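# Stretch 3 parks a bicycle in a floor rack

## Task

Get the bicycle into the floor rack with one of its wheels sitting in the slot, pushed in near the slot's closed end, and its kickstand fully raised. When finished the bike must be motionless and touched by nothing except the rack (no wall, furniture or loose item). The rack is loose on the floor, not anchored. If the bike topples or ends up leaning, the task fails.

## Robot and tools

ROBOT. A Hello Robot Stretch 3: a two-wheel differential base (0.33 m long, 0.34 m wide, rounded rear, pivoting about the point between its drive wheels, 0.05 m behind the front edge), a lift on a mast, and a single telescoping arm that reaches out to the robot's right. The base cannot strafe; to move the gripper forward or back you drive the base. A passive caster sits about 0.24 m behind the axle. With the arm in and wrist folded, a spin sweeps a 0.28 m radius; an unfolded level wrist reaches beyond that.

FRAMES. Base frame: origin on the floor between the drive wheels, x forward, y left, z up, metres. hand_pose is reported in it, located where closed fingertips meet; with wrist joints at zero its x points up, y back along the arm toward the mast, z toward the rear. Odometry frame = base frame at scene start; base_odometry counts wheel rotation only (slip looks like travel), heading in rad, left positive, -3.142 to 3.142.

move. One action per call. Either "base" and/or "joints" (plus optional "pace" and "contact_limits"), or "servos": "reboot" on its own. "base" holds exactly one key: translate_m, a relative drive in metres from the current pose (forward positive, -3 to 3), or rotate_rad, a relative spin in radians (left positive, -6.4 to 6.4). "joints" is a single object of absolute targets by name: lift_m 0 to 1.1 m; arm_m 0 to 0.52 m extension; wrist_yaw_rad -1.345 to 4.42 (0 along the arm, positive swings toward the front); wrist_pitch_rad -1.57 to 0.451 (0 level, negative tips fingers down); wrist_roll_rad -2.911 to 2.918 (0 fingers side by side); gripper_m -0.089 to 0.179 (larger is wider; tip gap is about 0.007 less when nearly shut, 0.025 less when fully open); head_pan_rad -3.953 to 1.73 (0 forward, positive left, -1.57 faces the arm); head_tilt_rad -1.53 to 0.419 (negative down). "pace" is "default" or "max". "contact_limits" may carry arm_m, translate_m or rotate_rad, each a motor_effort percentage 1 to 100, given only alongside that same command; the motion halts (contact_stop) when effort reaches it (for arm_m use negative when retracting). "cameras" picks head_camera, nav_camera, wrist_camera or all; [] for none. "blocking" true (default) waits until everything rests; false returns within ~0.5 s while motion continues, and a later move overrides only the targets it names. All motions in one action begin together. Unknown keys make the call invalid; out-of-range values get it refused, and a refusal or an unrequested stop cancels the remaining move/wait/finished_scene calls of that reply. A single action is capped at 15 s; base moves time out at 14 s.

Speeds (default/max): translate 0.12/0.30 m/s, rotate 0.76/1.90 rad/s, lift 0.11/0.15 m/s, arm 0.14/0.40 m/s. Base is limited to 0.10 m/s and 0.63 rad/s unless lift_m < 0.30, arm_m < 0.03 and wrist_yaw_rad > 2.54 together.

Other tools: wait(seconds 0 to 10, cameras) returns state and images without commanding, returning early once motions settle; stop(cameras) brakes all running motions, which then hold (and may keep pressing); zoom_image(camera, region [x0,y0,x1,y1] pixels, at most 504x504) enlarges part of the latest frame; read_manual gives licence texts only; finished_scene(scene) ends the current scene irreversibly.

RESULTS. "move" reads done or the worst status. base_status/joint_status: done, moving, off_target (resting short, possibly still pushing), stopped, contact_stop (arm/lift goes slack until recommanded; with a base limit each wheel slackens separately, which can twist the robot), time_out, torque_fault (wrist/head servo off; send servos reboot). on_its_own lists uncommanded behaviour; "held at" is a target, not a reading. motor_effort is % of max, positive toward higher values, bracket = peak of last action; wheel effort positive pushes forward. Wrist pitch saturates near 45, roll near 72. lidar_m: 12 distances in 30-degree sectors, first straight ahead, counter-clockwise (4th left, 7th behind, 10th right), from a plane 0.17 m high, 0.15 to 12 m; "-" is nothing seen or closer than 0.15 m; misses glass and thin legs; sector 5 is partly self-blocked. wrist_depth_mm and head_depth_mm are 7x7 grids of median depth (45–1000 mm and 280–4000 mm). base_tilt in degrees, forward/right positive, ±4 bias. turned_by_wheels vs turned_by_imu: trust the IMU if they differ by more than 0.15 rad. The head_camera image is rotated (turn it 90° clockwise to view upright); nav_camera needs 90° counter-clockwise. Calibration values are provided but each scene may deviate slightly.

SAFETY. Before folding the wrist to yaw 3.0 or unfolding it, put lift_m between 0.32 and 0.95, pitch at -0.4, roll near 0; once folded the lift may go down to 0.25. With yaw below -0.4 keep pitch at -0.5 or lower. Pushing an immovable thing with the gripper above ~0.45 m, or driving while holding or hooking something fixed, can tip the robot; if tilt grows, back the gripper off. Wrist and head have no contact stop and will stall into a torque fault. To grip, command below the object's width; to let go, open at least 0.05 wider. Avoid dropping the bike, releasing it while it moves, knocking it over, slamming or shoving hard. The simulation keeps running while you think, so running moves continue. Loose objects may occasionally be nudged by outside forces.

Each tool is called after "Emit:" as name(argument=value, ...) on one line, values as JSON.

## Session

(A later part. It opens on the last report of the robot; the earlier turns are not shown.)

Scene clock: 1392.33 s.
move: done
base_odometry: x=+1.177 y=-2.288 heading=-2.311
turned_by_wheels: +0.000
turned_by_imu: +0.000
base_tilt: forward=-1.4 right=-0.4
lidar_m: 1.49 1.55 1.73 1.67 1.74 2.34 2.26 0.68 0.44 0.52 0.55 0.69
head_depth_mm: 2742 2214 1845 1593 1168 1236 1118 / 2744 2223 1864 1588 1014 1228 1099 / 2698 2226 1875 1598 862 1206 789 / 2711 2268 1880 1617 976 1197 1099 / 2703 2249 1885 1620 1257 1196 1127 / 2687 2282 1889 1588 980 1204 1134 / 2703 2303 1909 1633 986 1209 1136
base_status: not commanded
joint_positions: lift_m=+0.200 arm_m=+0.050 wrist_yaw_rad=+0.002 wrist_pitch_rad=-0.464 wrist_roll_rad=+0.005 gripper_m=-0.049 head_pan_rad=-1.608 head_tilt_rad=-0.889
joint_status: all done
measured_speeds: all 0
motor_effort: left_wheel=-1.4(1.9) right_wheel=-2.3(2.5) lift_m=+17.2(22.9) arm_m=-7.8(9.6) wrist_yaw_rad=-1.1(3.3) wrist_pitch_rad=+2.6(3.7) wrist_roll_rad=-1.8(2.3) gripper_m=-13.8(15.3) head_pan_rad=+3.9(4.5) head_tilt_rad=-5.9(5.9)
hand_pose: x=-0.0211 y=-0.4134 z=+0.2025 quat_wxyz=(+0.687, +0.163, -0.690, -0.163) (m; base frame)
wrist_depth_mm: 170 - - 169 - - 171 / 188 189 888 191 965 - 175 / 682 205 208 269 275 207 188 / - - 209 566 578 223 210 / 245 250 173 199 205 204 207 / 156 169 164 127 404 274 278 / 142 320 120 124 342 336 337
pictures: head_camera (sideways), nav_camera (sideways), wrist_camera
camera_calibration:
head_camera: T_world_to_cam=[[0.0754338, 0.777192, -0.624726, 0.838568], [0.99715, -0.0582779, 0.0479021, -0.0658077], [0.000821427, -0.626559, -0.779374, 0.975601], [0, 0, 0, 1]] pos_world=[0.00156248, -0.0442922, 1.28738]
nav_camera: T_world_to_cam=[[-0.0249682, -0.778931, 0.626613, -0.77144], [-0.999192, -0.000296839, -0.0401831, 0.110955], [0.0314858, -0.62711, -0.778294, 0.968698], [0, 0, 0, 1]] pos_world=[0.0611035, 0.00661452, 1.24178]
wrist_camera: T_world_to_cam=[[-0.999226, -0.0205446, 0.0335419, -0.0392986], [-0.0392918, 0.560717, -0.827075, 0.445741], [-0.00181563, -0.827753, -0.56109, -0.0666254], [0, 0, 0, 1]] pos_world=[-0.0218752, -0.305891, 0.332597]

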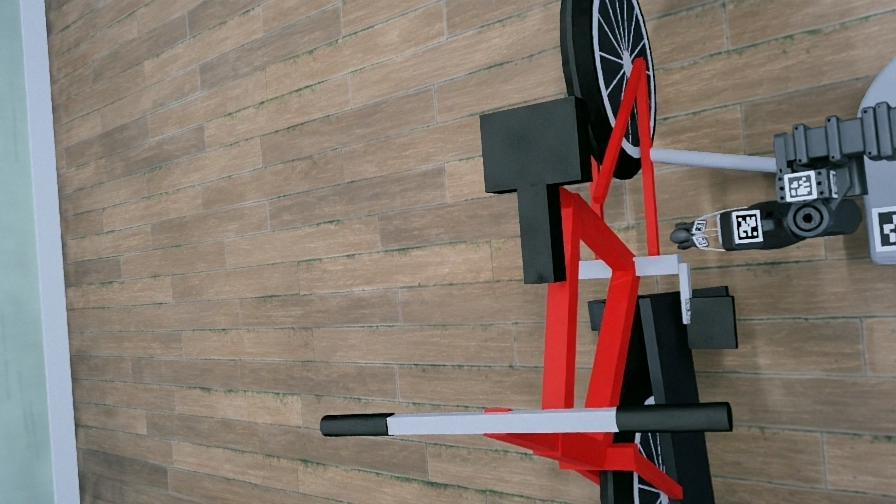

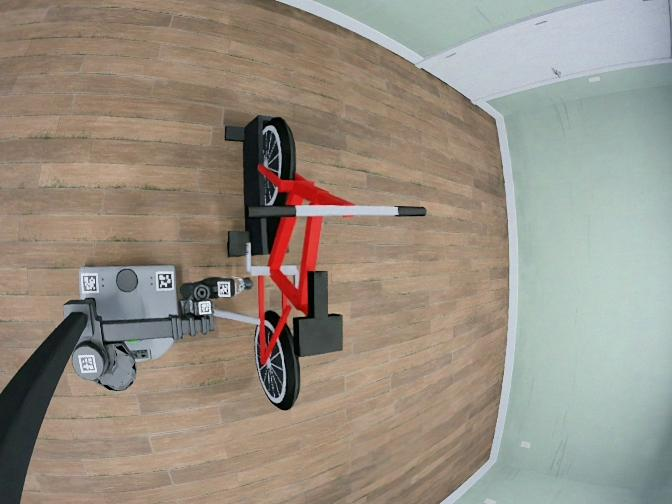

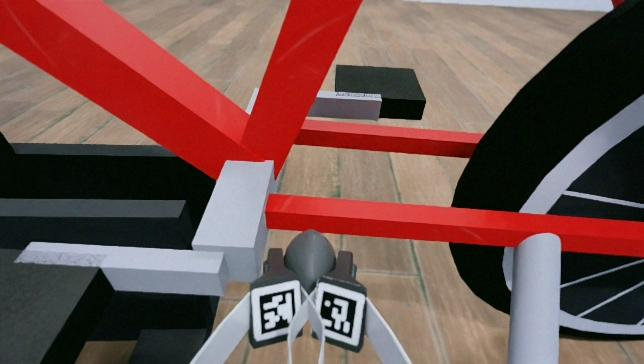

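Emit:
move(joints={"lift_m": 0.08})

Emit:
zoom_image(camera="head_camera", region=[560, 60, 896, 360])

Scene clock: 1400.70 s.
move: done
base_odometry: x=+1.177 y=-2.288 heading=-2.311
turned_by_wheels: +0.000
turned_by_imu: +0.000
base_tilt: forward=-1.3 right=-0.4
lidar_m: 1.49 1.55 1.72 1.67 1.73 2.34 2.26 0.68 0.44 0.52 0.55 0.69
head_depth_mm: 2741 2221 1856 1586 1164 1239 1112 / 2721 2215 1862 1590 1016 1229 1116 / 2705 2240 1885 1602 860 1209 889 / 2718 2254 1875 1616 973 1209 1095 / 2739 2262 1886 1610 1257 1197 1127 / 2724 2287 1886 1592 980 1202 1131 / 2690 2298 1912 1629 987 1209 1136
base_status: not commanded
joint_positions: lift_m=+0.080 arm_m=+0.050 wrist_yaw_rad=+0.002 wrist_pitch_rad=-0.464 wrist_roll_rad=+0.005 gripper_m=-0.049 head_pan_rad=-1.608 head_tilt_rad=-0.889
joint_status: all done
measured_speeds: all 0
motor_effort: left_wheel=-0.7(1.8) right_wheel=-2.2(2.4) lift_m=+16.6(20.9) arm_m=-5.8(7.3) wrist_yaw_rad=-2.2(3.3) wrist_pitch_rad=+2.5(2.8) wrist_roll_rad=-2.3(2.3) gripper_m=-14.9(15.3) head_pan_rad=+3.9(4.7) head_tilt_rad=-5.4(6.0)
hand_pose: x=-0.0211 y=-0.4133 z=+0.0825 quat_wxyz=(+0.687, +0.163, -0.690, -0.163) (m; base frame)
wrist_depth_mm: 177 101 122 887 858 138 135 / 187 191 596 626 653 200 177 / 205 210 443 455 469 219 200 / 225 229 343 360 372 346 220 / 251 248 290 299 301 308 246 / 235 224 241 127 257 261 248 / 196 200 120 124 218 226 217
pictures: head_camera (sideways), nav_camera (sideways), wrist_camera
camera_calibration:
head_camera: T_world_to_cam=[[0.0754337, 0.777192, -0.624726, 0.838568], [0.99715, -0.0582778, 0.0479021, -0.0658077], [0.000821504, -0.626559, -0.779374, 0.975601], [0, 0, 0, 1]] pos_world=[0.00156249, -0.0442922, 1.28738]
nav_camera: T_world_to_cam=[[-0.0249681, -0.778931, 0.626612, -0.77144], [-0.999192, -0.000296955, -0.0401831, 0.110955], [0.0314859, -0.62711, -0.778294, 0.968698], [0, 0, 0, 1]] pos_world=[0.0611035, 0.00661453, 1.24178]
wrist_camera: T_world_to_cam=[[-0.999226, -0.0205547, 0.0335386, -0.0352747], [-0.0392942, 0.56095, -0.826917, 0.346501], [-0.00181643, -0.827594, -0.561324, -0.133875], [0, 0, 0, 1]] pos_world=[-0.0218751, -0.305889, 0.212563]

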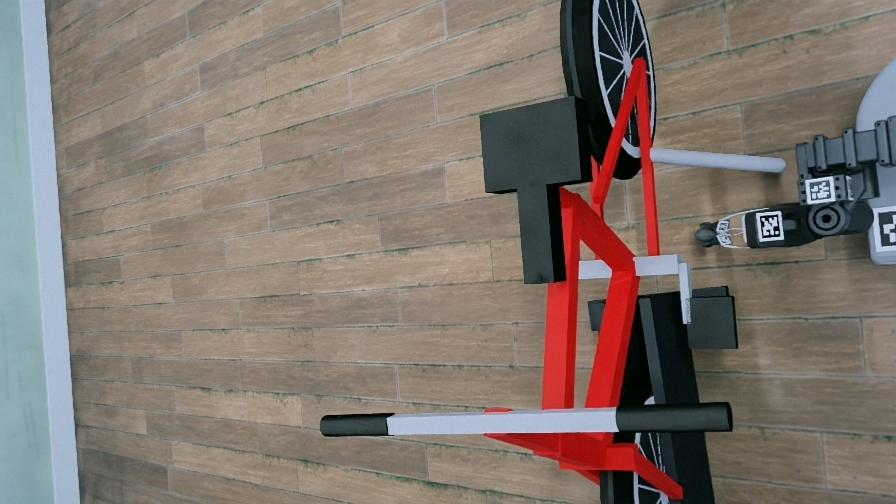

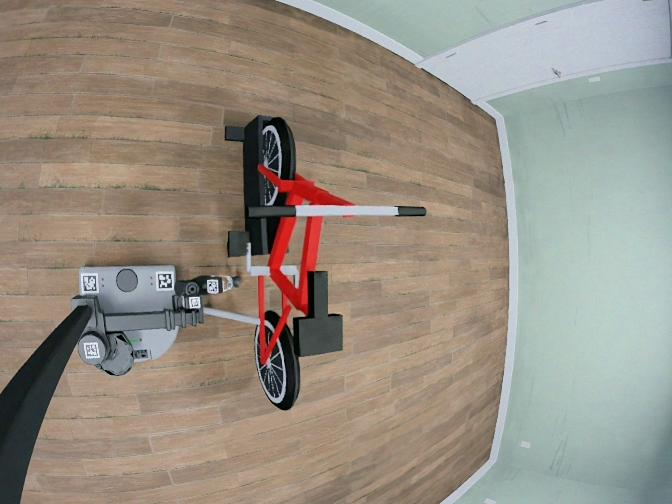

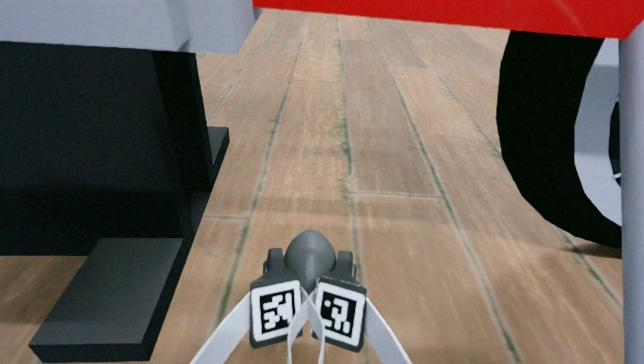

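Scaled by 1.500 from the camera's 896x504 image, which has a finer 1280x720 frame.

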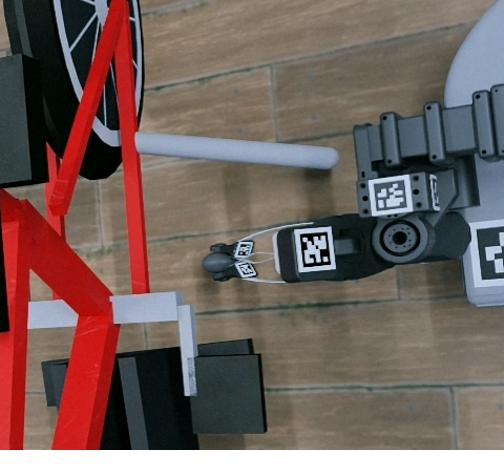

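Emit:
move(joints={"arm_m": 0.03}, cameras=[])

Emit:
move(base={"translate_m": -0.08})

Emit:
zoom_image(camera="head_camera", region=[560, 60, 896, 360])

Scene clock: 1405.70 s.
move: done
base_odometry: x=+1.177 y=-2.288 heading=-2.311
turned_by_wheels: +0.000
turned_by_imu: +0.000
base_tilt: forward=-1.3 right=-0.5
lidar_m: 1.49 1.55 1.73 1.67 1.74 2.33 2.26 0.68 0.44 0.52 0.55 0.69
head_depth_mm: 2759 2214 1853 1589 1163 1240 1115 / 2733 2233 1859 1600 1017 1231 1118 / 2702 2244 1875 1601 861 1213 878 / 2720 2263 1880 1615 978 1214 1092 / 2727 2274 1886 1617 1261 1198 1131 / 2694 2253 1902 1585 982 1201 1133 / 2712 2291 1906 1630 986 1208 1137
base_status: not commanded
joint_positions: lift_m=+0.080 arm_m=+0.030 wrist_yaw_rad=+0.002 wrist_pitch_rad=-0.464 wrist_roll_rad=+0.005 gripper_m=-0.049 head_pan_rad=-1.608 head_tilt_rad=-0.889
joint_status: all done
measured_speeds: all 0
motor_effort: left_wheel=-1.1(1.8) right_wheel=-2.3(2.4) lift_m=+17.9(18.6) arm_m=-14.8(22.8) wrist_yaw_rad=-1.1(2.6) wrist_pitch_rad=+2.5(2.9) wrist_roll_rad=-1.9(2.2) gripper_m=-14.6(15.3) head_pan_rad=+4.0(4.5) head_tilt_rad=-4.7(5.6)
hand_pose: x=-0.0211 y=-0.3933 z=+0.0825 quat_wxyz=(+0.687, +0.163, -0.689, -0.163) (m; base frame)
wrist_depth_mm: 192 120 133 909 919 188 150 / 207 212 607 632 655 214 147 / 226 230 426 458 474 237 142 / 249 254 351 358 369 342 131 / 271 259 291 300 303 308 126 / 235 223 241 127 257 259 122 / 208 211 120 124 219 225 119
pictures: none
No camera images: "cameras" was empty.

Scene clock: 1407.60 s.
move: done
base_odometry: x=+1.231 y=-2.229 heading=-2.310
turned_by_wheels: +0.000
turned_by_imu: +0.000
base_tilt: forward=-1.3 right=-0.5
lidar_m: 1.57 1.63 1.73 1.67 1.74 2.25 2.18 2.27 0.50 0.50 0.59 0.70
head_depth_mm: 2739 2210 1853 1584 1167 1237 1117 / 2728 2233 1854 1598 1127 1221 1121 / 2728 2242 1860 1608 1009 1204 874 / 2722 2267 1878 1613 907 1248 1094 / 2725 2276 1891 1611 1065 1213 1133 / 2708 2281 1903 1619 1050 1199 1136 / 2674 2294 1913 1594 957 1206 1135
base_status: done
joint_positions: lift_m=+0.080 arm_m=+0.030 wrist_yaw_rad=+0.002 wrist_pitch_rad=-0.464 wrist_roll_rad=+0.005 gripper_m=-0.049 head_pan_rad=-1.608 head_tilt_rad=-0.889
joint_status: not commanded
measured_speeds: all 0
motor_effort: left_wheel=-1.0(6.8) right_wheel=-3.2(6.2) lift_m=+18.2(18.9) arm_m=-14.4(16.0) wrist_yaw_rad=-1.7(2.7) wrist_pitch_rad=+2.5(2.9) wrist_roll_rad=-1.8(2.2) gripper_m=-14.6(15.3) head_pan_rad=+4.0(4.4) head_tilt_rad=-4.9(6.0)
hand_pose: x=-0.0211 y=-0.3933 z=+0.0825 quat_wxyz=(+0.687, +0.163, -0.689, -0.163) (m; base frame)
wrist_depth_mm: 142 866 931 879 152 155 157 / 223 582 606 625 140 197 198 / 236 418 445 458 130 223 221 / 260 347 355 359 125 252 248 / 263 284 294 306 121 295 289 / 235 246 241 127 116 260 265 / 212 215 120 124 111 226 228
pictures: head_camera (sideways), nav_camera (sideways), wrist_camera
camera_calibration:
head_camera: T_world_to_cam=[[0.0753776, 0.777198, -0.624726, 0.838568], [0.997155, -0.0582059, 0.0479021, -0.0658078], [0.000866692, -0.626559, -0.779374, 0.975601], [0, 0, 0, 1]] pos_world=[0.00156568, -0.0442925, 1.28738]
nav_camera: T_world_to_cam=[[-0.0249119, -0.778933, 0.626612, -0.77144], [-0.999192, -0.000369019, -0.0401831, 0.110955], [0.0315311, -0.627107, -0.778294, 0.968698], [0, 0, 0, 1]] pos_world=[0.061103, 0.00661849, 1.24178]
wrist_camera: T_world_to_cam=[[-0.999221, -0.0205738, 0.0336733, -0.0348926], [-0.0394164, 0.560949, -0.826911, 0.335276], [-0.00187628, -0.827595, -0.561323, -0.117327], [0, 0, 0, 1]] pos_world=[-0.0218702, -0.28589, 0.21256]

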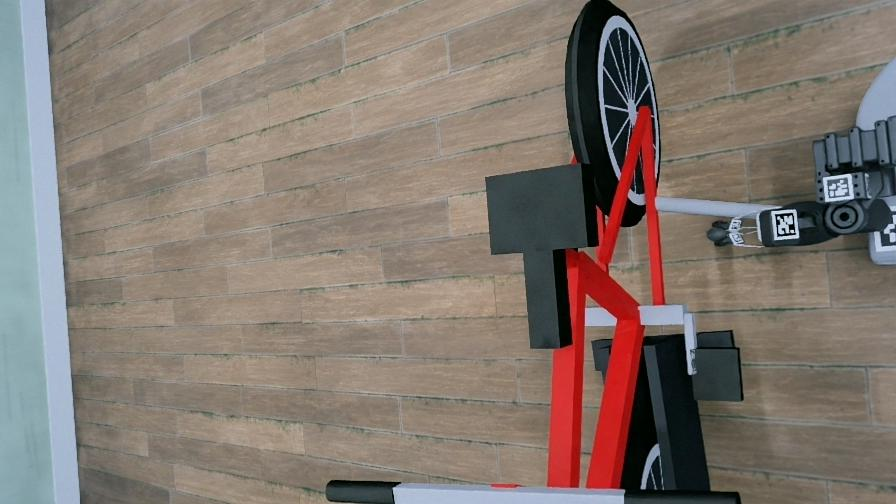

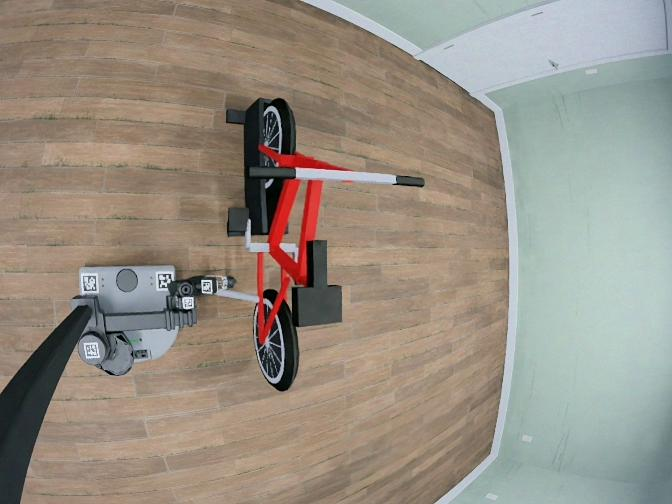

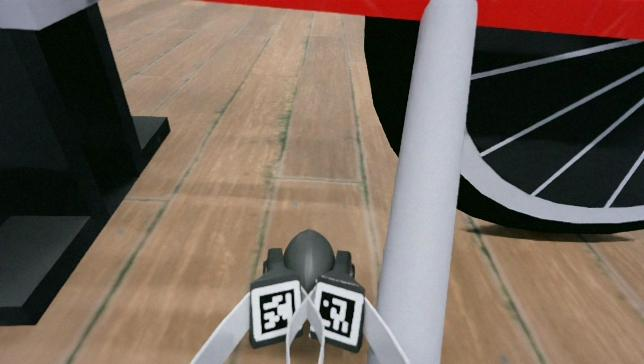

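Scaled by 1.500 from the camera's 896x504 image, which has a finer 1280x720 frame.

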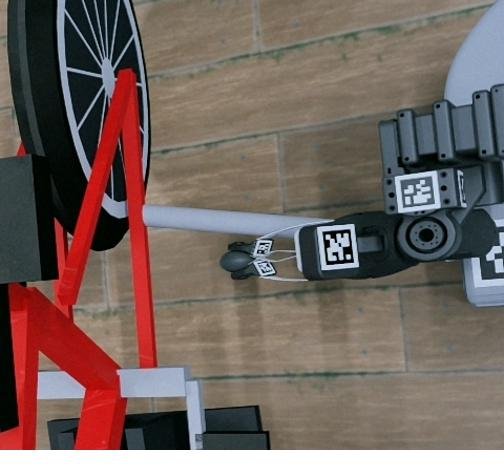

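Emit:
move(base={"translate_m": -0.05}, contact_limits={"translate_m": 30})

Emit:
zoom_image(camera="head_camera", region=[560, 60, 896, 360])

Scene clock: 1412.83 s.
move: done
base_odometry: x=+1.265 y=-2.192 heading=-2.310
turned_by_wheels: +0.000
turned_by_imu: +0.000
base_tilt: forward=-1.3 right=-0.5
lidar_m: 1.62 1.68 1.73 1.67 1.74 2.20 2.13 2.22 0.50 0.49 0.60 0.70
head_depth_mm: 2755 2220 1852 1587 1365 1237 1117 / 2736 2222 1864 1589 1127 1224 1117 / 2734 2256 1866 1597 1011 1225 894 / 2708 2248 1876 1608 853 1229 1097 / 2738 2274 1880 1613 1018 1236 1126 / 2680 2288 1896 1632 1057 1202 1132 / 2711 2286 1904 1604 993 1204 1134
base_status: done
joint_positions: lift_m=+0.080 arm_m=+0.030 wrist_yaw_rad=+0.067 wrist_pitch_rad=-0.460 wrist_roll_rad=+0.005 gripper_m=-0.049 head_pan_rad=-1.608 head_tilt_rad=-0.889
joint_status: not commanded
measured_speeds: all 0
on_its_own: wrist_yaw_rad is held at +0.054, not at your +0.000, by its stall guard, which is not easing now; wrist_yaw_rad is at rest, and its effort (-11.1) is outside its rest range (-9 to +9)
motor_effort: left_wheel=+3.7(5.9) right_wheel=-9.9(21.0) lift_m=+19.0(20.1) arm_m=+17.2(18.0) wrist_yaw_rad=-11.1(35.8) wrist_pitch_rad=+2.0(3.9) wrist_roll_rad=-1.8(2.3) gripper_m=-14.3(15.4) head_pan_rad=+4.0(4.8) head_tilt_rad=-5.0(6.1)
contact_limits: translate_m 30 (maximum 100)
hand_pose: x=-0.0070 y=-0.3933 z=+0.0833 quat_wxyz=(+0.692, +0.184, -0.684, -0.139) (m; base frame)
wrist_depth_mm: 145 899 875 885 151 147 149 / - 586 612 634 137 191 189 / 260 419 450 464 129 211 208 / 278 349 355 364 124 240 230 / 274 290 295 300 120 287 263 / 243 246 243 126 116 262 266 / 213 216 120 122 110 226 229
pictures: head_camera (sideways), nav_camera (sideways), wrist_camera
camera_calibration:
head_camera: T_world_to_cam=[[0.0753498, 0.777227, -0.624692, 0.838525], [0.997157, -0.058171, 0.0479012, -0.0658066], [0.000891161, -0.626525, -0.7794, 0.975635], [0, 0, 0, 1]] pos_world=[0.00156735, -0.0442921, 1.28738]
nav_camera: T_world_to_cam=[[-0.024884, -0.77896, 0.626579, -0.771397], [-0.999192, -0.000404347, -0.0401847, 0.110957], [0.0315556, -0.627073, -0.778321, 0.968732], [0, 0, 0, 1]] pos_world=[0.0611029, 0.0066231, 1.24178]
wrist_camera: T_world_to_cam=[[-0.995802, -0.0850838, 0.0337445, -0.0461213], [-0.0754453, 0.554239, -0.828931, 0.333776], [0.0518261, -0.827998, -0.558331, -0.116907], [0, 0, 0, 1]] pos_world=[-0.0146871, -0.285714, 0.212961]

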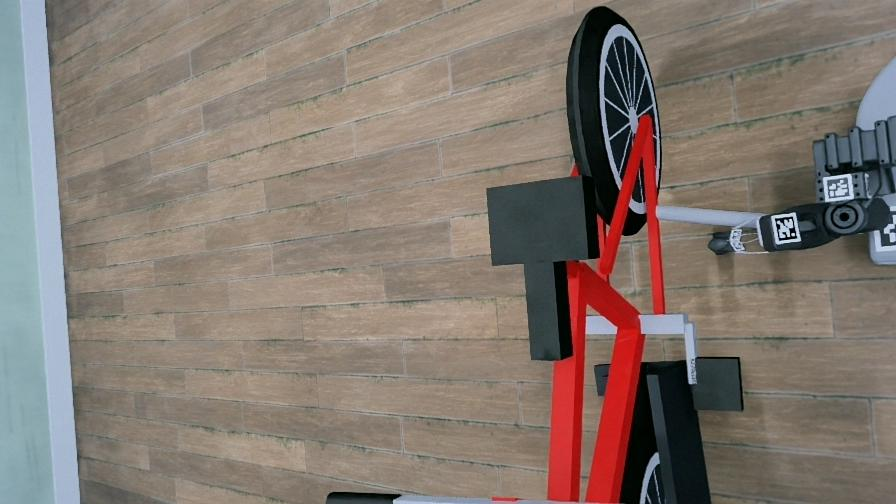

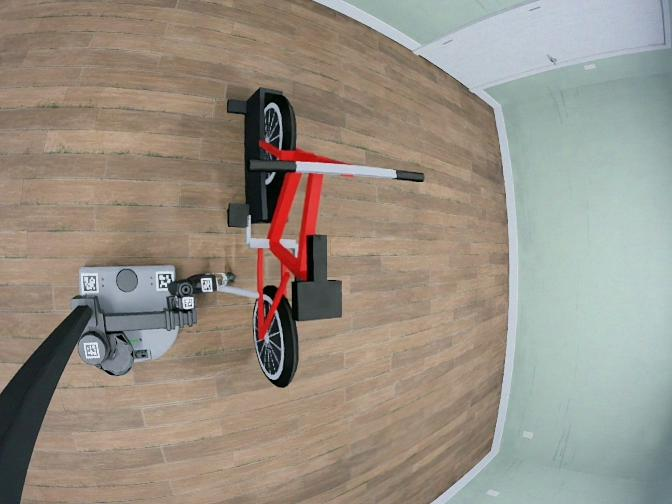

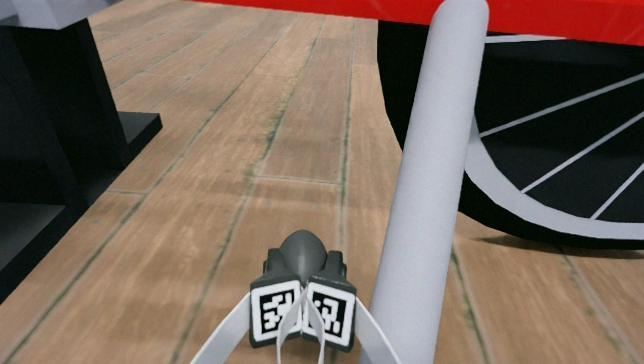

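Scaled by 1.500 from the camera's 896x504 image, which has a finer 1280x720 frame.

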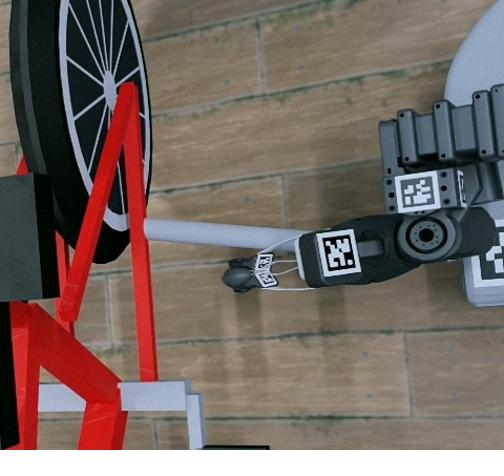

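Emit:
move(base={"translate_m": 0.07}, joints={"wrist_yaw_rad": 0.0})

Emit:
zoom_image(camera="head_camera", region=[560, 60, 896, 360])

Scene clock: 1458.77 s.
move: done
base_odometry: x=+1.217 y=-2.244 heading=-2.310
turned_by_wheels: +0.000
turned_by_imu: +0.000
base_tilt: forward=-1.3 right=-0.4
lidar_m: 1.55 1.61 1.73 1.67 1.74 2.27 2.20 2.29 0.43 0.50 0.56 0.70
head_depth_mm: 2766 2211 1850 1580 1161 1244 1116 / 2754 2232 1873 1594 1051 1228 1117 / 2729 2249 1874 1603 853 1207 876 / 2720 2239 1879 1612 970 1216 1097 / 2710 2282 1886 1617 1083 1193 1127 / 2692 2283 1903 1617 1093 1218 1134 / 2690 2310 1900 1561 901 1170 1138
base_status: done
joint_positions: lift_m=+0.080 arm_m=+0.030 wrist_yaw_rad=+0.002 wrist_pitch_rad=-0.463 wrist_roll_rad=+0.005 gripper_m=-0.049 head_pan_rad=-1.608 head_tilt_rad=-0.889
joint_status: all done
measured_speeds: all 0
motor_effort: left_wheel=+1.1(10.1) right_wheel=+2.1(7.3) lift_m=+20.8(21.0) arm_m=+13.4(15.0) wrist_yaw_rad=-2.3(24.5) wrist_pitch_rad=+2.5(2.6) wrist_roll_rad=-2.1(2.3) gripper_m=-14.3(15.1) head_pan_rad=+4.0(4.5) head_tilt_rad=-4.8(5.8)
hand_pose: x=-0.0210 y=-0.3935 z=+0.0828 quat_wxyz=(+0.687, +0.163, -0.690, -0.162) (m; base frame)
wrist_depth_mm: 120 128 858 903 848 154 146 / 214 551 614 624 642 205 192 / 232 334 444 461 466 226 133 / 252 320 352 360 371 248 128 / 257 278 293 299 304 296 122 / 226 245 241 127 257 246 117 / 212 215 120 124 219 214 113
pictures: head_camera (sideways), nav_camera (sideways), wrist_camera
camera_calibration:
head_camera: T_world_to_cam=[[0.0753392, 0.777228, -0.624692, 0.838525], [0.997158, -0.0581573, 0.0479012, -0.0658066], [0.00089975, -0.626525, -0.7794, 0.975635], [0, 0, 0, 1]] pos_world=[0.00156795, -0.0442921, 1.28738]
nav_camera: T_world_to_cam=[[-0.0248733, -0.778961, 0.626579, -0.771397], [-0.999192, -0.000418045, -0.0401847, 0.110957], [0.0315642, -0.627073, -0.778321, 0.968732], [0, 0, 0, 1]] pos_world=[0.0611028, 0.00662385, 1.24178]
wrist_camera: T_world_to_cam=[[-0.999209, -0.0209442, 0.0338183, -0.0349857], [-0.0397466, 0.559776, -0.82769, 0.335236], [-0.00159533, -0.82838, -0.560165, -0.117715], [0, 0, 0, 1]] pos_world=[-0.0218213, -0.285903, 0.212715]

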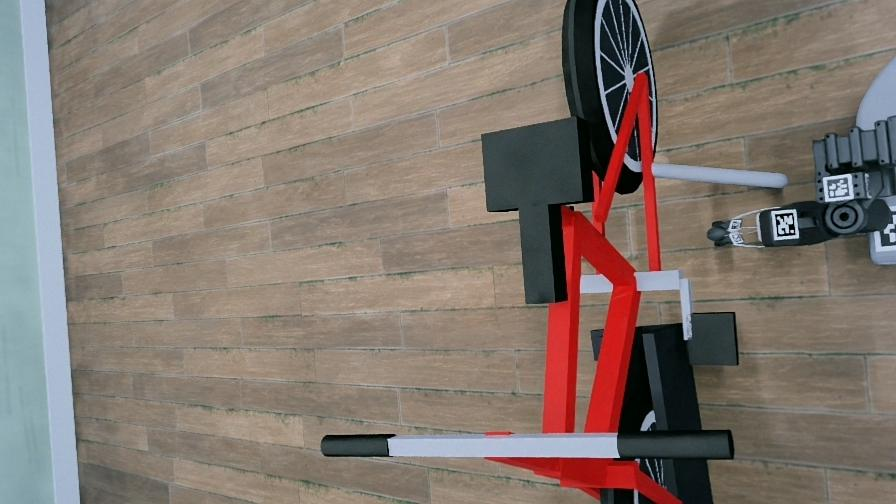

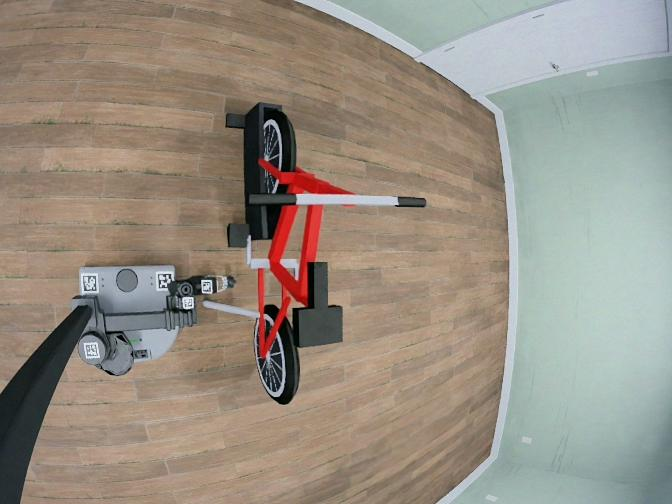

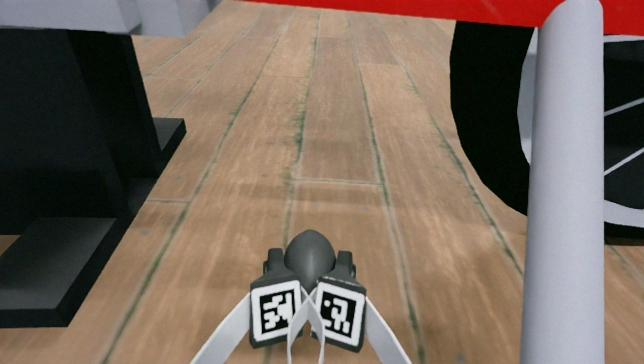

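Scaled by 1.500 from the camera's 896x504 image, which has a finer 1280x720 frame.

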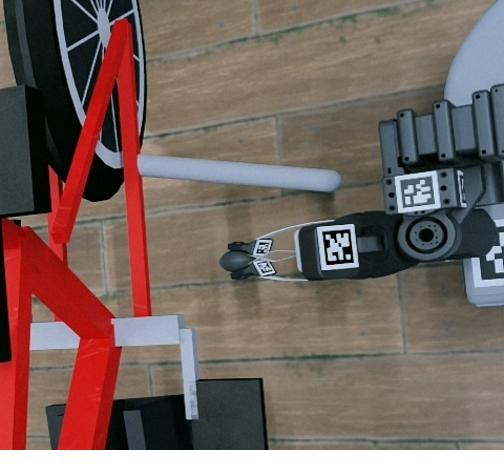

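Emit:
move(joints={"lift_m": 0.2, "gripper_m": 0.1, "wrist_roll_rad": 0.12}, cameras=[])

Emit:
move(base={"translate_m": -0.094})

Emit:
zoom_image(camera="head_camera", region=[560, 60, 896, 360])

Scene clock: 1486.33 s.
move: done
base_odometry: x=+1.217 y=-2.244 heading=-2.310
turned_by_wheels: +0.000
turned_by_imu: +0.000
base_tilt: forward=-1.3 right=-0.5
lidar_m: 1.55 1.61 1.73 1.67 1.74 2.28 2.20 2.29 0.43 0.50 0.56 0.70
head_depth_mm: 2752 2217 1852 1589 1163 1239 1113 / 2745 2230 1861 1601 1050 1222 1099 / 2730 2226 1873 1609 851 1191 777 / 2715 2247 1879 1616 971 1213 1098 / 2730 2276 1882 1620 1076 1195 1131 / 2683 2286 1906 1615 1086 1217 1134 / 2693 2295 1907 1568 900 1172 1136
base_status: not commanded
joint_positions: lift_m=+0.200 arm_m=+0.030 wrist_yaw_rad=+0.002 wrist_pitch_rad=-0.464 wrist_roll_rad=+0.114 gripper_m=+0.100 head_pan_rad=-1.608 head_tilt_rad=-0.889
joint_status: all done
measured_speeds: all 0
motor_effort: left_wheel=+1.4(1.6) right_wheel=+2.0(2.4) lift_m=+35.6(40.6) arm_m=+8.5(10.9) wrist_yaw_rad=-1.7(3.5) wrist_pitch_rad=+2.6(2.8) wrist_roll_rad=+1.8(2.4) gripper_m=+0.0(81.1) head_pan_rad=+4.0(4.5) head_tilt_rad=-5.4(5.6)
hand_pose: x=-0.0211 y=-0.3934 z=+0.2025 quat_wxyz=(+0.648, +0.154, -0.726, -0.171) (m; base frame)
wrist_depth_mm: 212 - 183 - - 188 178 / 201 227 202 328 887 201 197 / 732 221 231 643 282 219 220 / - - 220 223 220 222 223 / 264 186 222 468 439 270 288 / 176 122 393 394 142 204 340 / - 119 349 344 131 119 333
pictures: none
No camera images: "cameras" was empty.

Scene clock: 1488.40 s.
move: done
base_odometry: x=+1.281 y=-2.174 heading=-2.310
turned_by_wheels: +0.000
turned_by_imu: +0.000
base_tilt: forward=-1.3 right=-0.5
lidar_m: 1.64 1.71 1.73 1.67 1.73 2.18 2.11 2.20 0.50 0.42 0.61 0.70
head_depth_mm: 2739 2214 1846 1581 1391 1236 1116 / 2749 2217 1854 1594 1122 1226 1098 / 2716 2244 1876 1595 1031 1227 776 / 2734 2253 1882 1613 840 1217 1092 / 2730 2260 1890 1621 1005 1236 1127 / 2705 2289 1888 1627 1063 1203 1135 / 2696 2264 1908 1635 1029 1213 1140
base_status: done
joint_positions: lift_m=+0.200 arm_m=+0.030 wrist_yaw_rad=+0.002 wrist_pitch_rad=-0.464 wrist_roll_rad=+0.114 gripper_m=+0.100 head_pan_rad=-1.608 head_tilt_rad=-0.889
joint_status: not commanded
measured_speeds: all 0
motor_effort: left_wheel=-2.1(7.2) right_wheel=-3.0(6.1) lift_m=+34.7(36.4) arm_m=+6.3(8.9) wrist_yaw_rad=-3.2(3.4) wrist_pitch_rad=+2.5(2.8) wrist_roll_rad=+1.6(1.8) gripper_m=+0.1(1.3) head_pan_rad=+3.9(4.5) head_tilt_rad=-5.0(5.8)
hand_pose: x=-0.0211 y=-0.3934 z=+0.2025 quat_wxyz=(+0.648, +0.154, -0.726, -0.171) (m; base frame)
wrist_depth_mm: 179 - - 189 174 172 176 / 201 991 341 202 192 186 195 / 225 282 292 219 214 211 217 / 224 246 581 230 224 223 240 / 199 400 446 221 272 283 284 / 318 122 390 307 143 321 357 / 330 119 347 202 320 119 332
pictures: head_camera (sideways), nav_camera (sideways), wrist_camera
camera_calibration:
head_camera: T_world_to_cam=[[0.0753304, 0.777229, -0.624692, 0.838525], [0.997158, -0.058146, 0.0479012, -0.0658066], [0.000906845, -0.626525, -0.7794, 0.975635], [0, 0, 0, 1]] pos_world=[0.00156846, -0.0442922, 1.28738]
nav_camera: T_world_to_cam=[[-0.0248645, -0.778961, 0.626579, -0.771397], [-0.999192, -0.00042936, -0.0401847, 0.110957], [0.0315713, -0.627072, -0.778321, 0.968732], [0, 0, 0, 1]] pos_world=[0.0611027, 0.00662448, 1.24178]
wrist_camera: T_world_to_cam=[[-0.997572, 0.02795, -0.063783, -0.0000133579], [0.0684798, 0.560095, -0.825593, 0.43625], [0.0126492, -0.827957, -0.560649, -0.049942], [0, 0, 0, 1]] pos_world=[-0.0292559, -0.285691, 0.332164]

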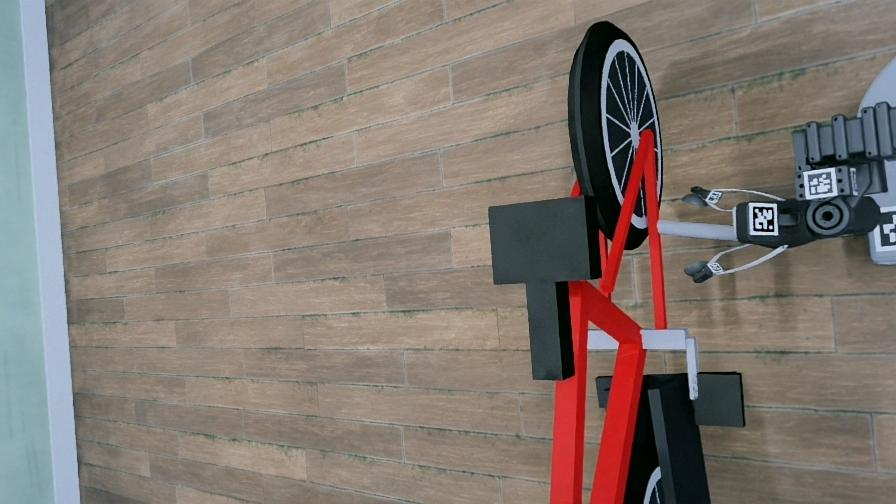

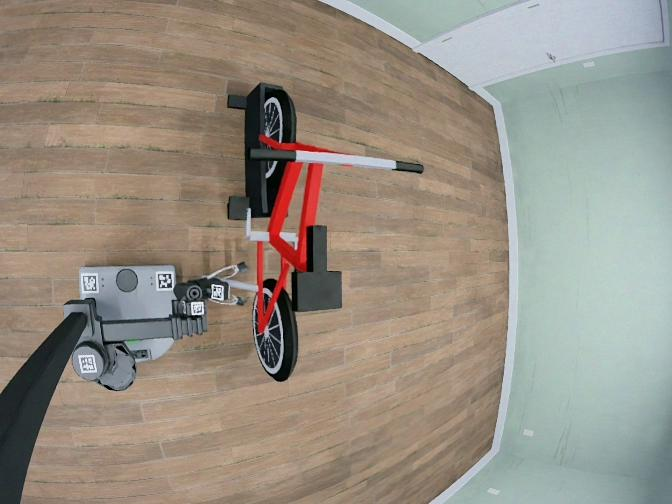

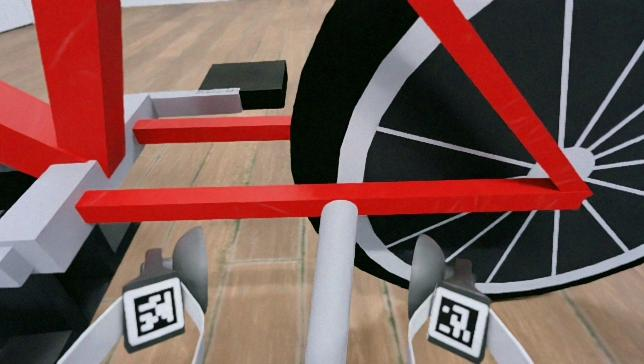

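Scaled by 1.500 from the camera's 896x504 image, which has a finer 1280x720 frame.

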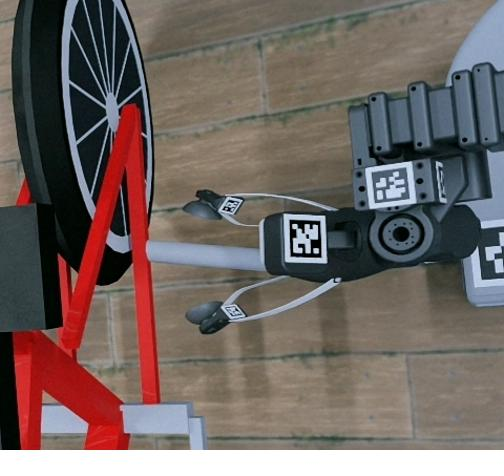

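Emit:
move(joints={"lift_m": 0.115})

Emit:
zoom_image(camera="head_camera", region=[560, 60, 896, 360])

Scene clock: 1492.60 s.
move: done
base_odometry: x=+1.281 y=-2.174 heading=-2.310
turned_by_wheels: +0.000
turned_by_imu: +0.000
base_tilt: forward=-1.4 right=-0.5
lidar_m: 1.64 1.71 1.73 1.67 1.74 2.18 2.10 2.19 0.50 0.49 0.61 0.71
head_depth_mm: 2756 2208 1854 1588 1392 1237 1114 / 2729 2228 1852 1602 1124 1224 1118 / 2725 2242 1862 1614 1034 1228 850 / 2741 2249 1876 1606 842 1219 1099 / 2710 2284 1879 1620 1006 1242 1128 / 2703 2283 1891 1623 1066 1201 1133 / 2693 2308 1905 1623 1030 1202 1136
base_status: not commanded
joint_positions: lift_m=+0.115 arm_m=+0.030 wrist_yaw_rad=+0.002 wrist_pitch_rad=-0.464 wrist_roll_rad=+0.114 gripper_m=+0.100 head_pan_rad=-1.608 head_tilt_rad=-0.889
joint_status: all done
measured_speeds: all 0
motor_effort: left_wheel=-1.7(2.8) right_wheel=-3.2(3.2) lift_m=+17.7(31.0) arm_m=+2.3(4.7) wrist_yaw_rad=-1.9(3.7) wrist_pitch_rad=+2.7(2.7) wrist_roll_rad=+1.8(1.9) gripper_m=+0.0(1.3) head_pan_rad=+3.9(4.5) head_tilt_rad=-5.3(5.7)
hand_pose: x=-0.0211 y=-0.3933 z=+0.1175 quat_wxyz=(+0.648, +0.154, -0.726, -0.171) (m; base frame)
wrist_depth_mm: 201 242 272 185 179 180 171 / 171 172 170 167 172 172 173 / 578 568 551 159 224 226 228 / - 436 428 153 255 256 259 / 350 371 350 147 319 296 307 / 301 122 289 142 144 282 281 / 275 119 259 137 241 119 245
pictures: head_camera (sideways), nav_camera (sideways), wrist_camera
camera_calibration:
head_camera: T_world_to_cam=[[0.0753303, 0.777229, -0.624692, 0.838525], [0.997158, -0.0581459, 0.0479012, -0.0658066], [0.000906927, -0.626525, -0.779401, 0.975635], [0, 0, 0, 1]] pos_world=[0.00156846, -0.0442922, 1.28738]
nav_camera: T_world_to_cam=[[-0.0248644, -0.778961, 0.626579, -0.771397], [-0.999192, -0.00042947, -0.0401847, 0.110957], [0.0315714, -0.627072, -0.778321, 0.968733], [0, 0, 0, 1]] pos_world=[0.0611027, 0.0066245, 1.24178]
wrist_camera: T_world_to_cam=[[-0.997572, 0.0279703, -0.0637841, -0.00543145], [0.0684889, 0.560299, -0.825454, 0.366073], [0.01265, -0.827818, -0.560854, -0.097522], [0, 0, 0, 1]] pos_world=[-0.0292566, -0.285689, 0.247135]

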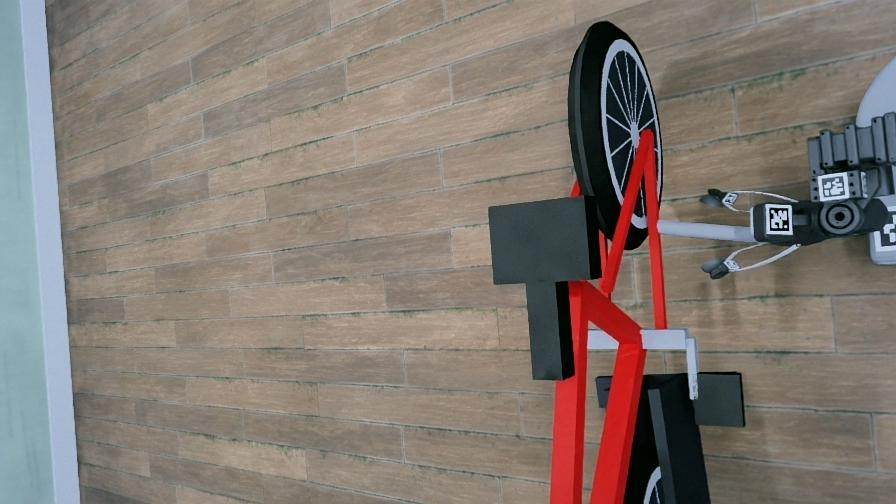

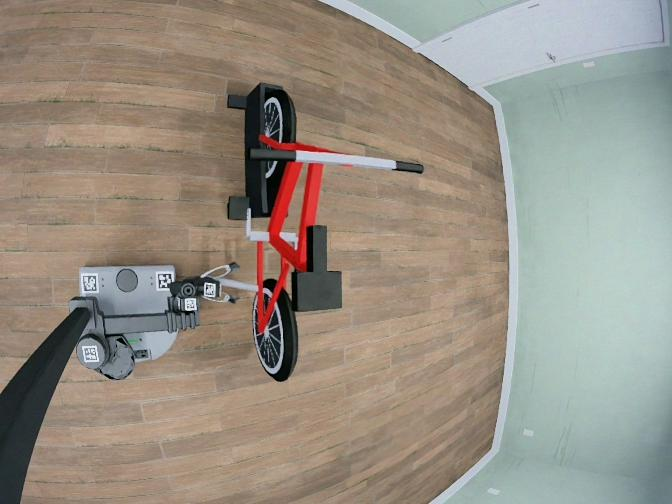

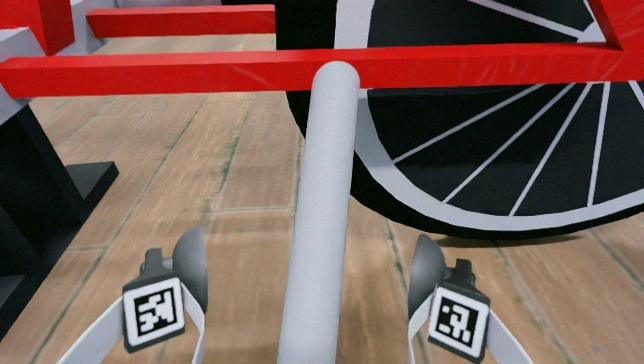

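Scaled by 1.500 from the camera's 896x504 image, which has a finer 1280x720 frame.

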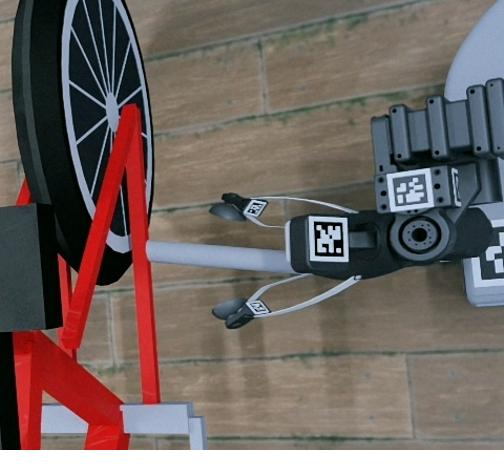

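Emit:
move(joints={"gripper_m": -0.03}, cameras=["wrist_camera"])

Emit:
move(base={"translate_m": -0.023}, joints={"wrist_roll_rad": -0.2})

Emit:
zoom_image(camera="head_camera", region=[560, 60, 896, 360])

Scene clock: 1503.90 s.
move: done
base_odometry: x=+1.281 y=-2.174 heading=-2.310
turned_by_wheels: +0.000
turned_by_imu: +0.000
base_tilt: forward=-1.4 right=-0.4
lidar_m: 1.64 1.71 1.73 1.67 1.74 2.18 2.11 2.19 0.50 0.49 0.61 0.70
head_depth_mm: 2760 2213 1851 1595 1386 1238 1117 / 2739 2238 1867 1592 1125 1226 1118 / 2735 2247 1869 1613 1029 1230 849 / 2749 2238 1870 1612 840 1213 1093 / 2729 2265 1884 1620 1009 1237 1129 / 2683 2278 1894 1623 1064 1198 1129 / 2711 2278 1913 1634 1027 1206 1139
base_status: not commanded
joint_positions: lift_m=+0.115 arm_m=+0.030 wrist_yaw_rad=-0.003 wrist_pitch_rad=-0.464 wrist_roll_rad=+0.117 gripper_m=-0.029 head_pan_rad=-1.608 head_tilt_rad=-0.889
joint_status: all done
measured_speeds: all 0
motor_effort: left_wheel=-2.6(2.8) right_wheel=-1.9(3.2) lift_m=+22.1(22.1) arm_m=-1.7(2.2) wrist_yaw_rad=+1.9(3.3) wrist_pitch_rad=+2.8(2.8) wrist_roll_rad=+0.6(1.9) gripper_m=-15.6(92.0) head_pan_rad=+3.8(4.7) head_tilt_rad=-4.8(5.7)
hand_pose: x=-0.0221 y=-0.3933 z=+0.1173 quat_wxyz=(+0.647, +0.152, -0.727, -0.173) (m; base frame)
wrist_depth_mm: 205 240 243 185 179 180 169 / 170 171 170 166 171 174 174 / 575 563 549 157 225 227 229 / - 438 425 152 256 258 259 / 351 359 353 147 318 299 314 / 302 303 126 138 281 284 279 / 267 271 124 132 122 248 245
pictures: wrist_camera
camera_calibration:
wrist_camera: T_world_to_cam=[[-0.99723, 0.0341345, -0.0660811, -0.00382661], [0.0738469, 0.560257, -0.825021, 0.366054], [0.00886076, -0.827615, -0.561226, -0.0974869], [0, 0, 0, 1]] pos_world=[-0.0299842, -0.285635, 0.247037]

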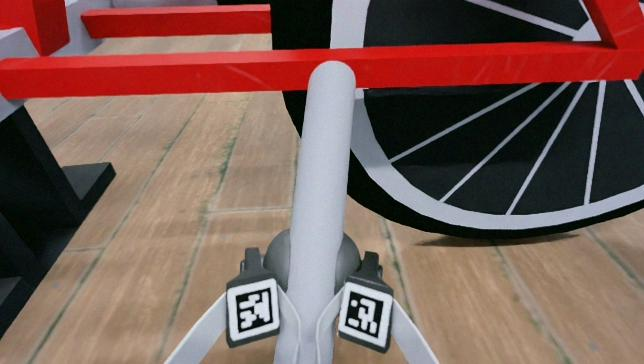

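Scene clock: 1505.07 s.
move: off_target
base_odometry: x=+1.296 y=-2.157 heading=-2.310
turned_by_wheels: +0.001
turned_by_imu: +0.001
base_tilt: forward=-1.3 right=-0.5
lidar_m: 1.66 1.73 1.73 1.67 1.74 2.16 2.08 2.18 0.50 0.50 0.63 0.71
head_depth_mm: 2750 2212 1854 1598 1395 1245 1112 / 2711 2220 1865 1599 1123 1219 1116 / 2712 2271 1866 1606 1101 1229 848 / 2730 2248 1870 1607 842 1216 1080 / 2748 2270 1884 1618 907 1237 1130 / 2707 2272 1903 1626 1063 1222 1134 / 2699 2318 1906 1628 1030 1206 1136
base_status: done
joint_positions: lift_m=+0.115 arm_m=+0.030 wrist_yaw_rad=+0.034 wrist_pitch_rad=-0.461 wrist_roll_rad=-0.173 gripper_m=-0.029 head_pan_rad=-1.608 head_tilt_rad=-0.889
joint_status: wrist_roll_rad off_target (ended at -0.173, target -0.200)
measured_speeds: all 0
on_its_own: wrist_yaw_rad is at rest, and its effort (-28.6) is outside its rest range (-9 to +9)
motor_effort: left_wheel=+3.8(5.5) right_wheel=-18.0(18.1) lift_m=+28.9(28.9) arm_m=-3.2(3.2) wrist_yaw_rad=-28.6(30.4) wrist_pitch_rad=+2.0(2.9) wrist_roll_rad=-9.3(10.2) gripper_m=-14.9(16.3) head_pan_rad=+3.6(4.6) head_tilt_rad=-4.8(5.6)
hand_pose: x=-0.0140 y=-0.3936 z=+0.1181 quat_wxyz=(+0.748, +0.186, -0.623, -0.135) (m; base frame)
wrist_depth_mm: 175 170 172 193 176 168 160 / 493 558 591 170 174 183 175 / - 433 482 160 213 173 172 / 328 360 391 153 237 224 213 / 287 303 326 150 267 252 239 / 253 264 125 137 309 289 272 / 224 225 131 133 271 294 313
pictures: head_camera (sideways), nav_camera (sideways), wrist_camera
camera_calibration:
head_camera: T_world_to_cam=[[0.0753215, 0.77723, -0.624692, 0.838525], [0.997159, -0.0581346, 0.0479012, -0.0658066], [0.000914017, -0.626525, -0.779401, 0.975635], [0, 0, 0, 1]] pos_world=[0.00156896, -0.0442922, 1.28738]
nav_camera: T_world_to_cam=[[-0.0248556, -0.778961, 0.626579, -0.771397], [-0.999192, -0.000440793, -0.0401847, 0.110957], [0.0315785, -0.627072, -0.778321, 0.968732], [0, 0, 0, 1]] pos_world=[0.0611026, 0.00662511, 1.24178]
wrist_camera: T_world_to_cam=[[-0.972781, -0.130476, 0.191503, -0.0905487], [-0.231719, 0.541031, -0.80845, 0.35248], [0.00187425, -0.830819, -0.556539, -0.0993295], [0, 0, 0, 1]] pos_world=[-0.00622145, -0.285042, 0.247022]

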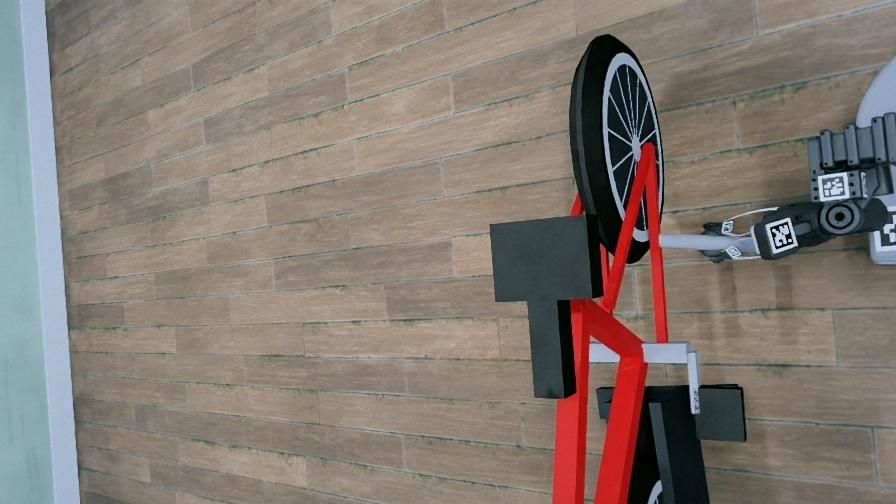

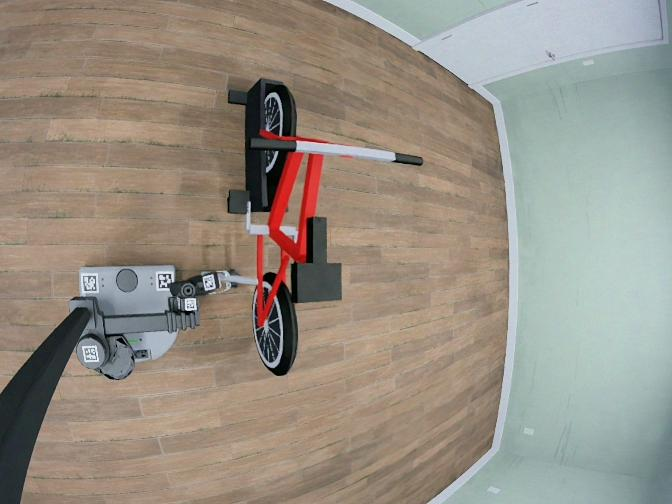

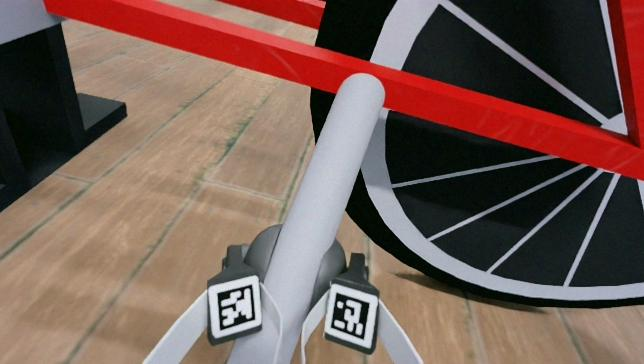

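Scaled by 1.500 from the camera's 896x504 image, which has a finer 1280x720 frame.

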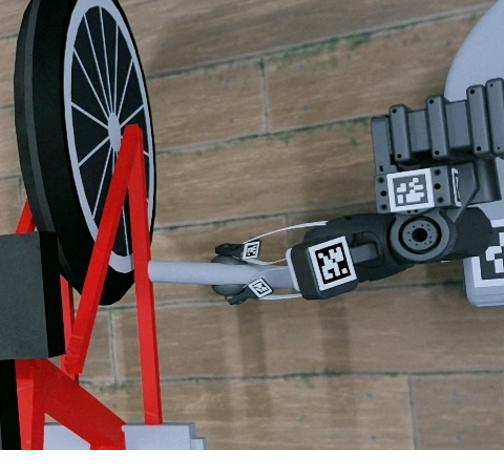

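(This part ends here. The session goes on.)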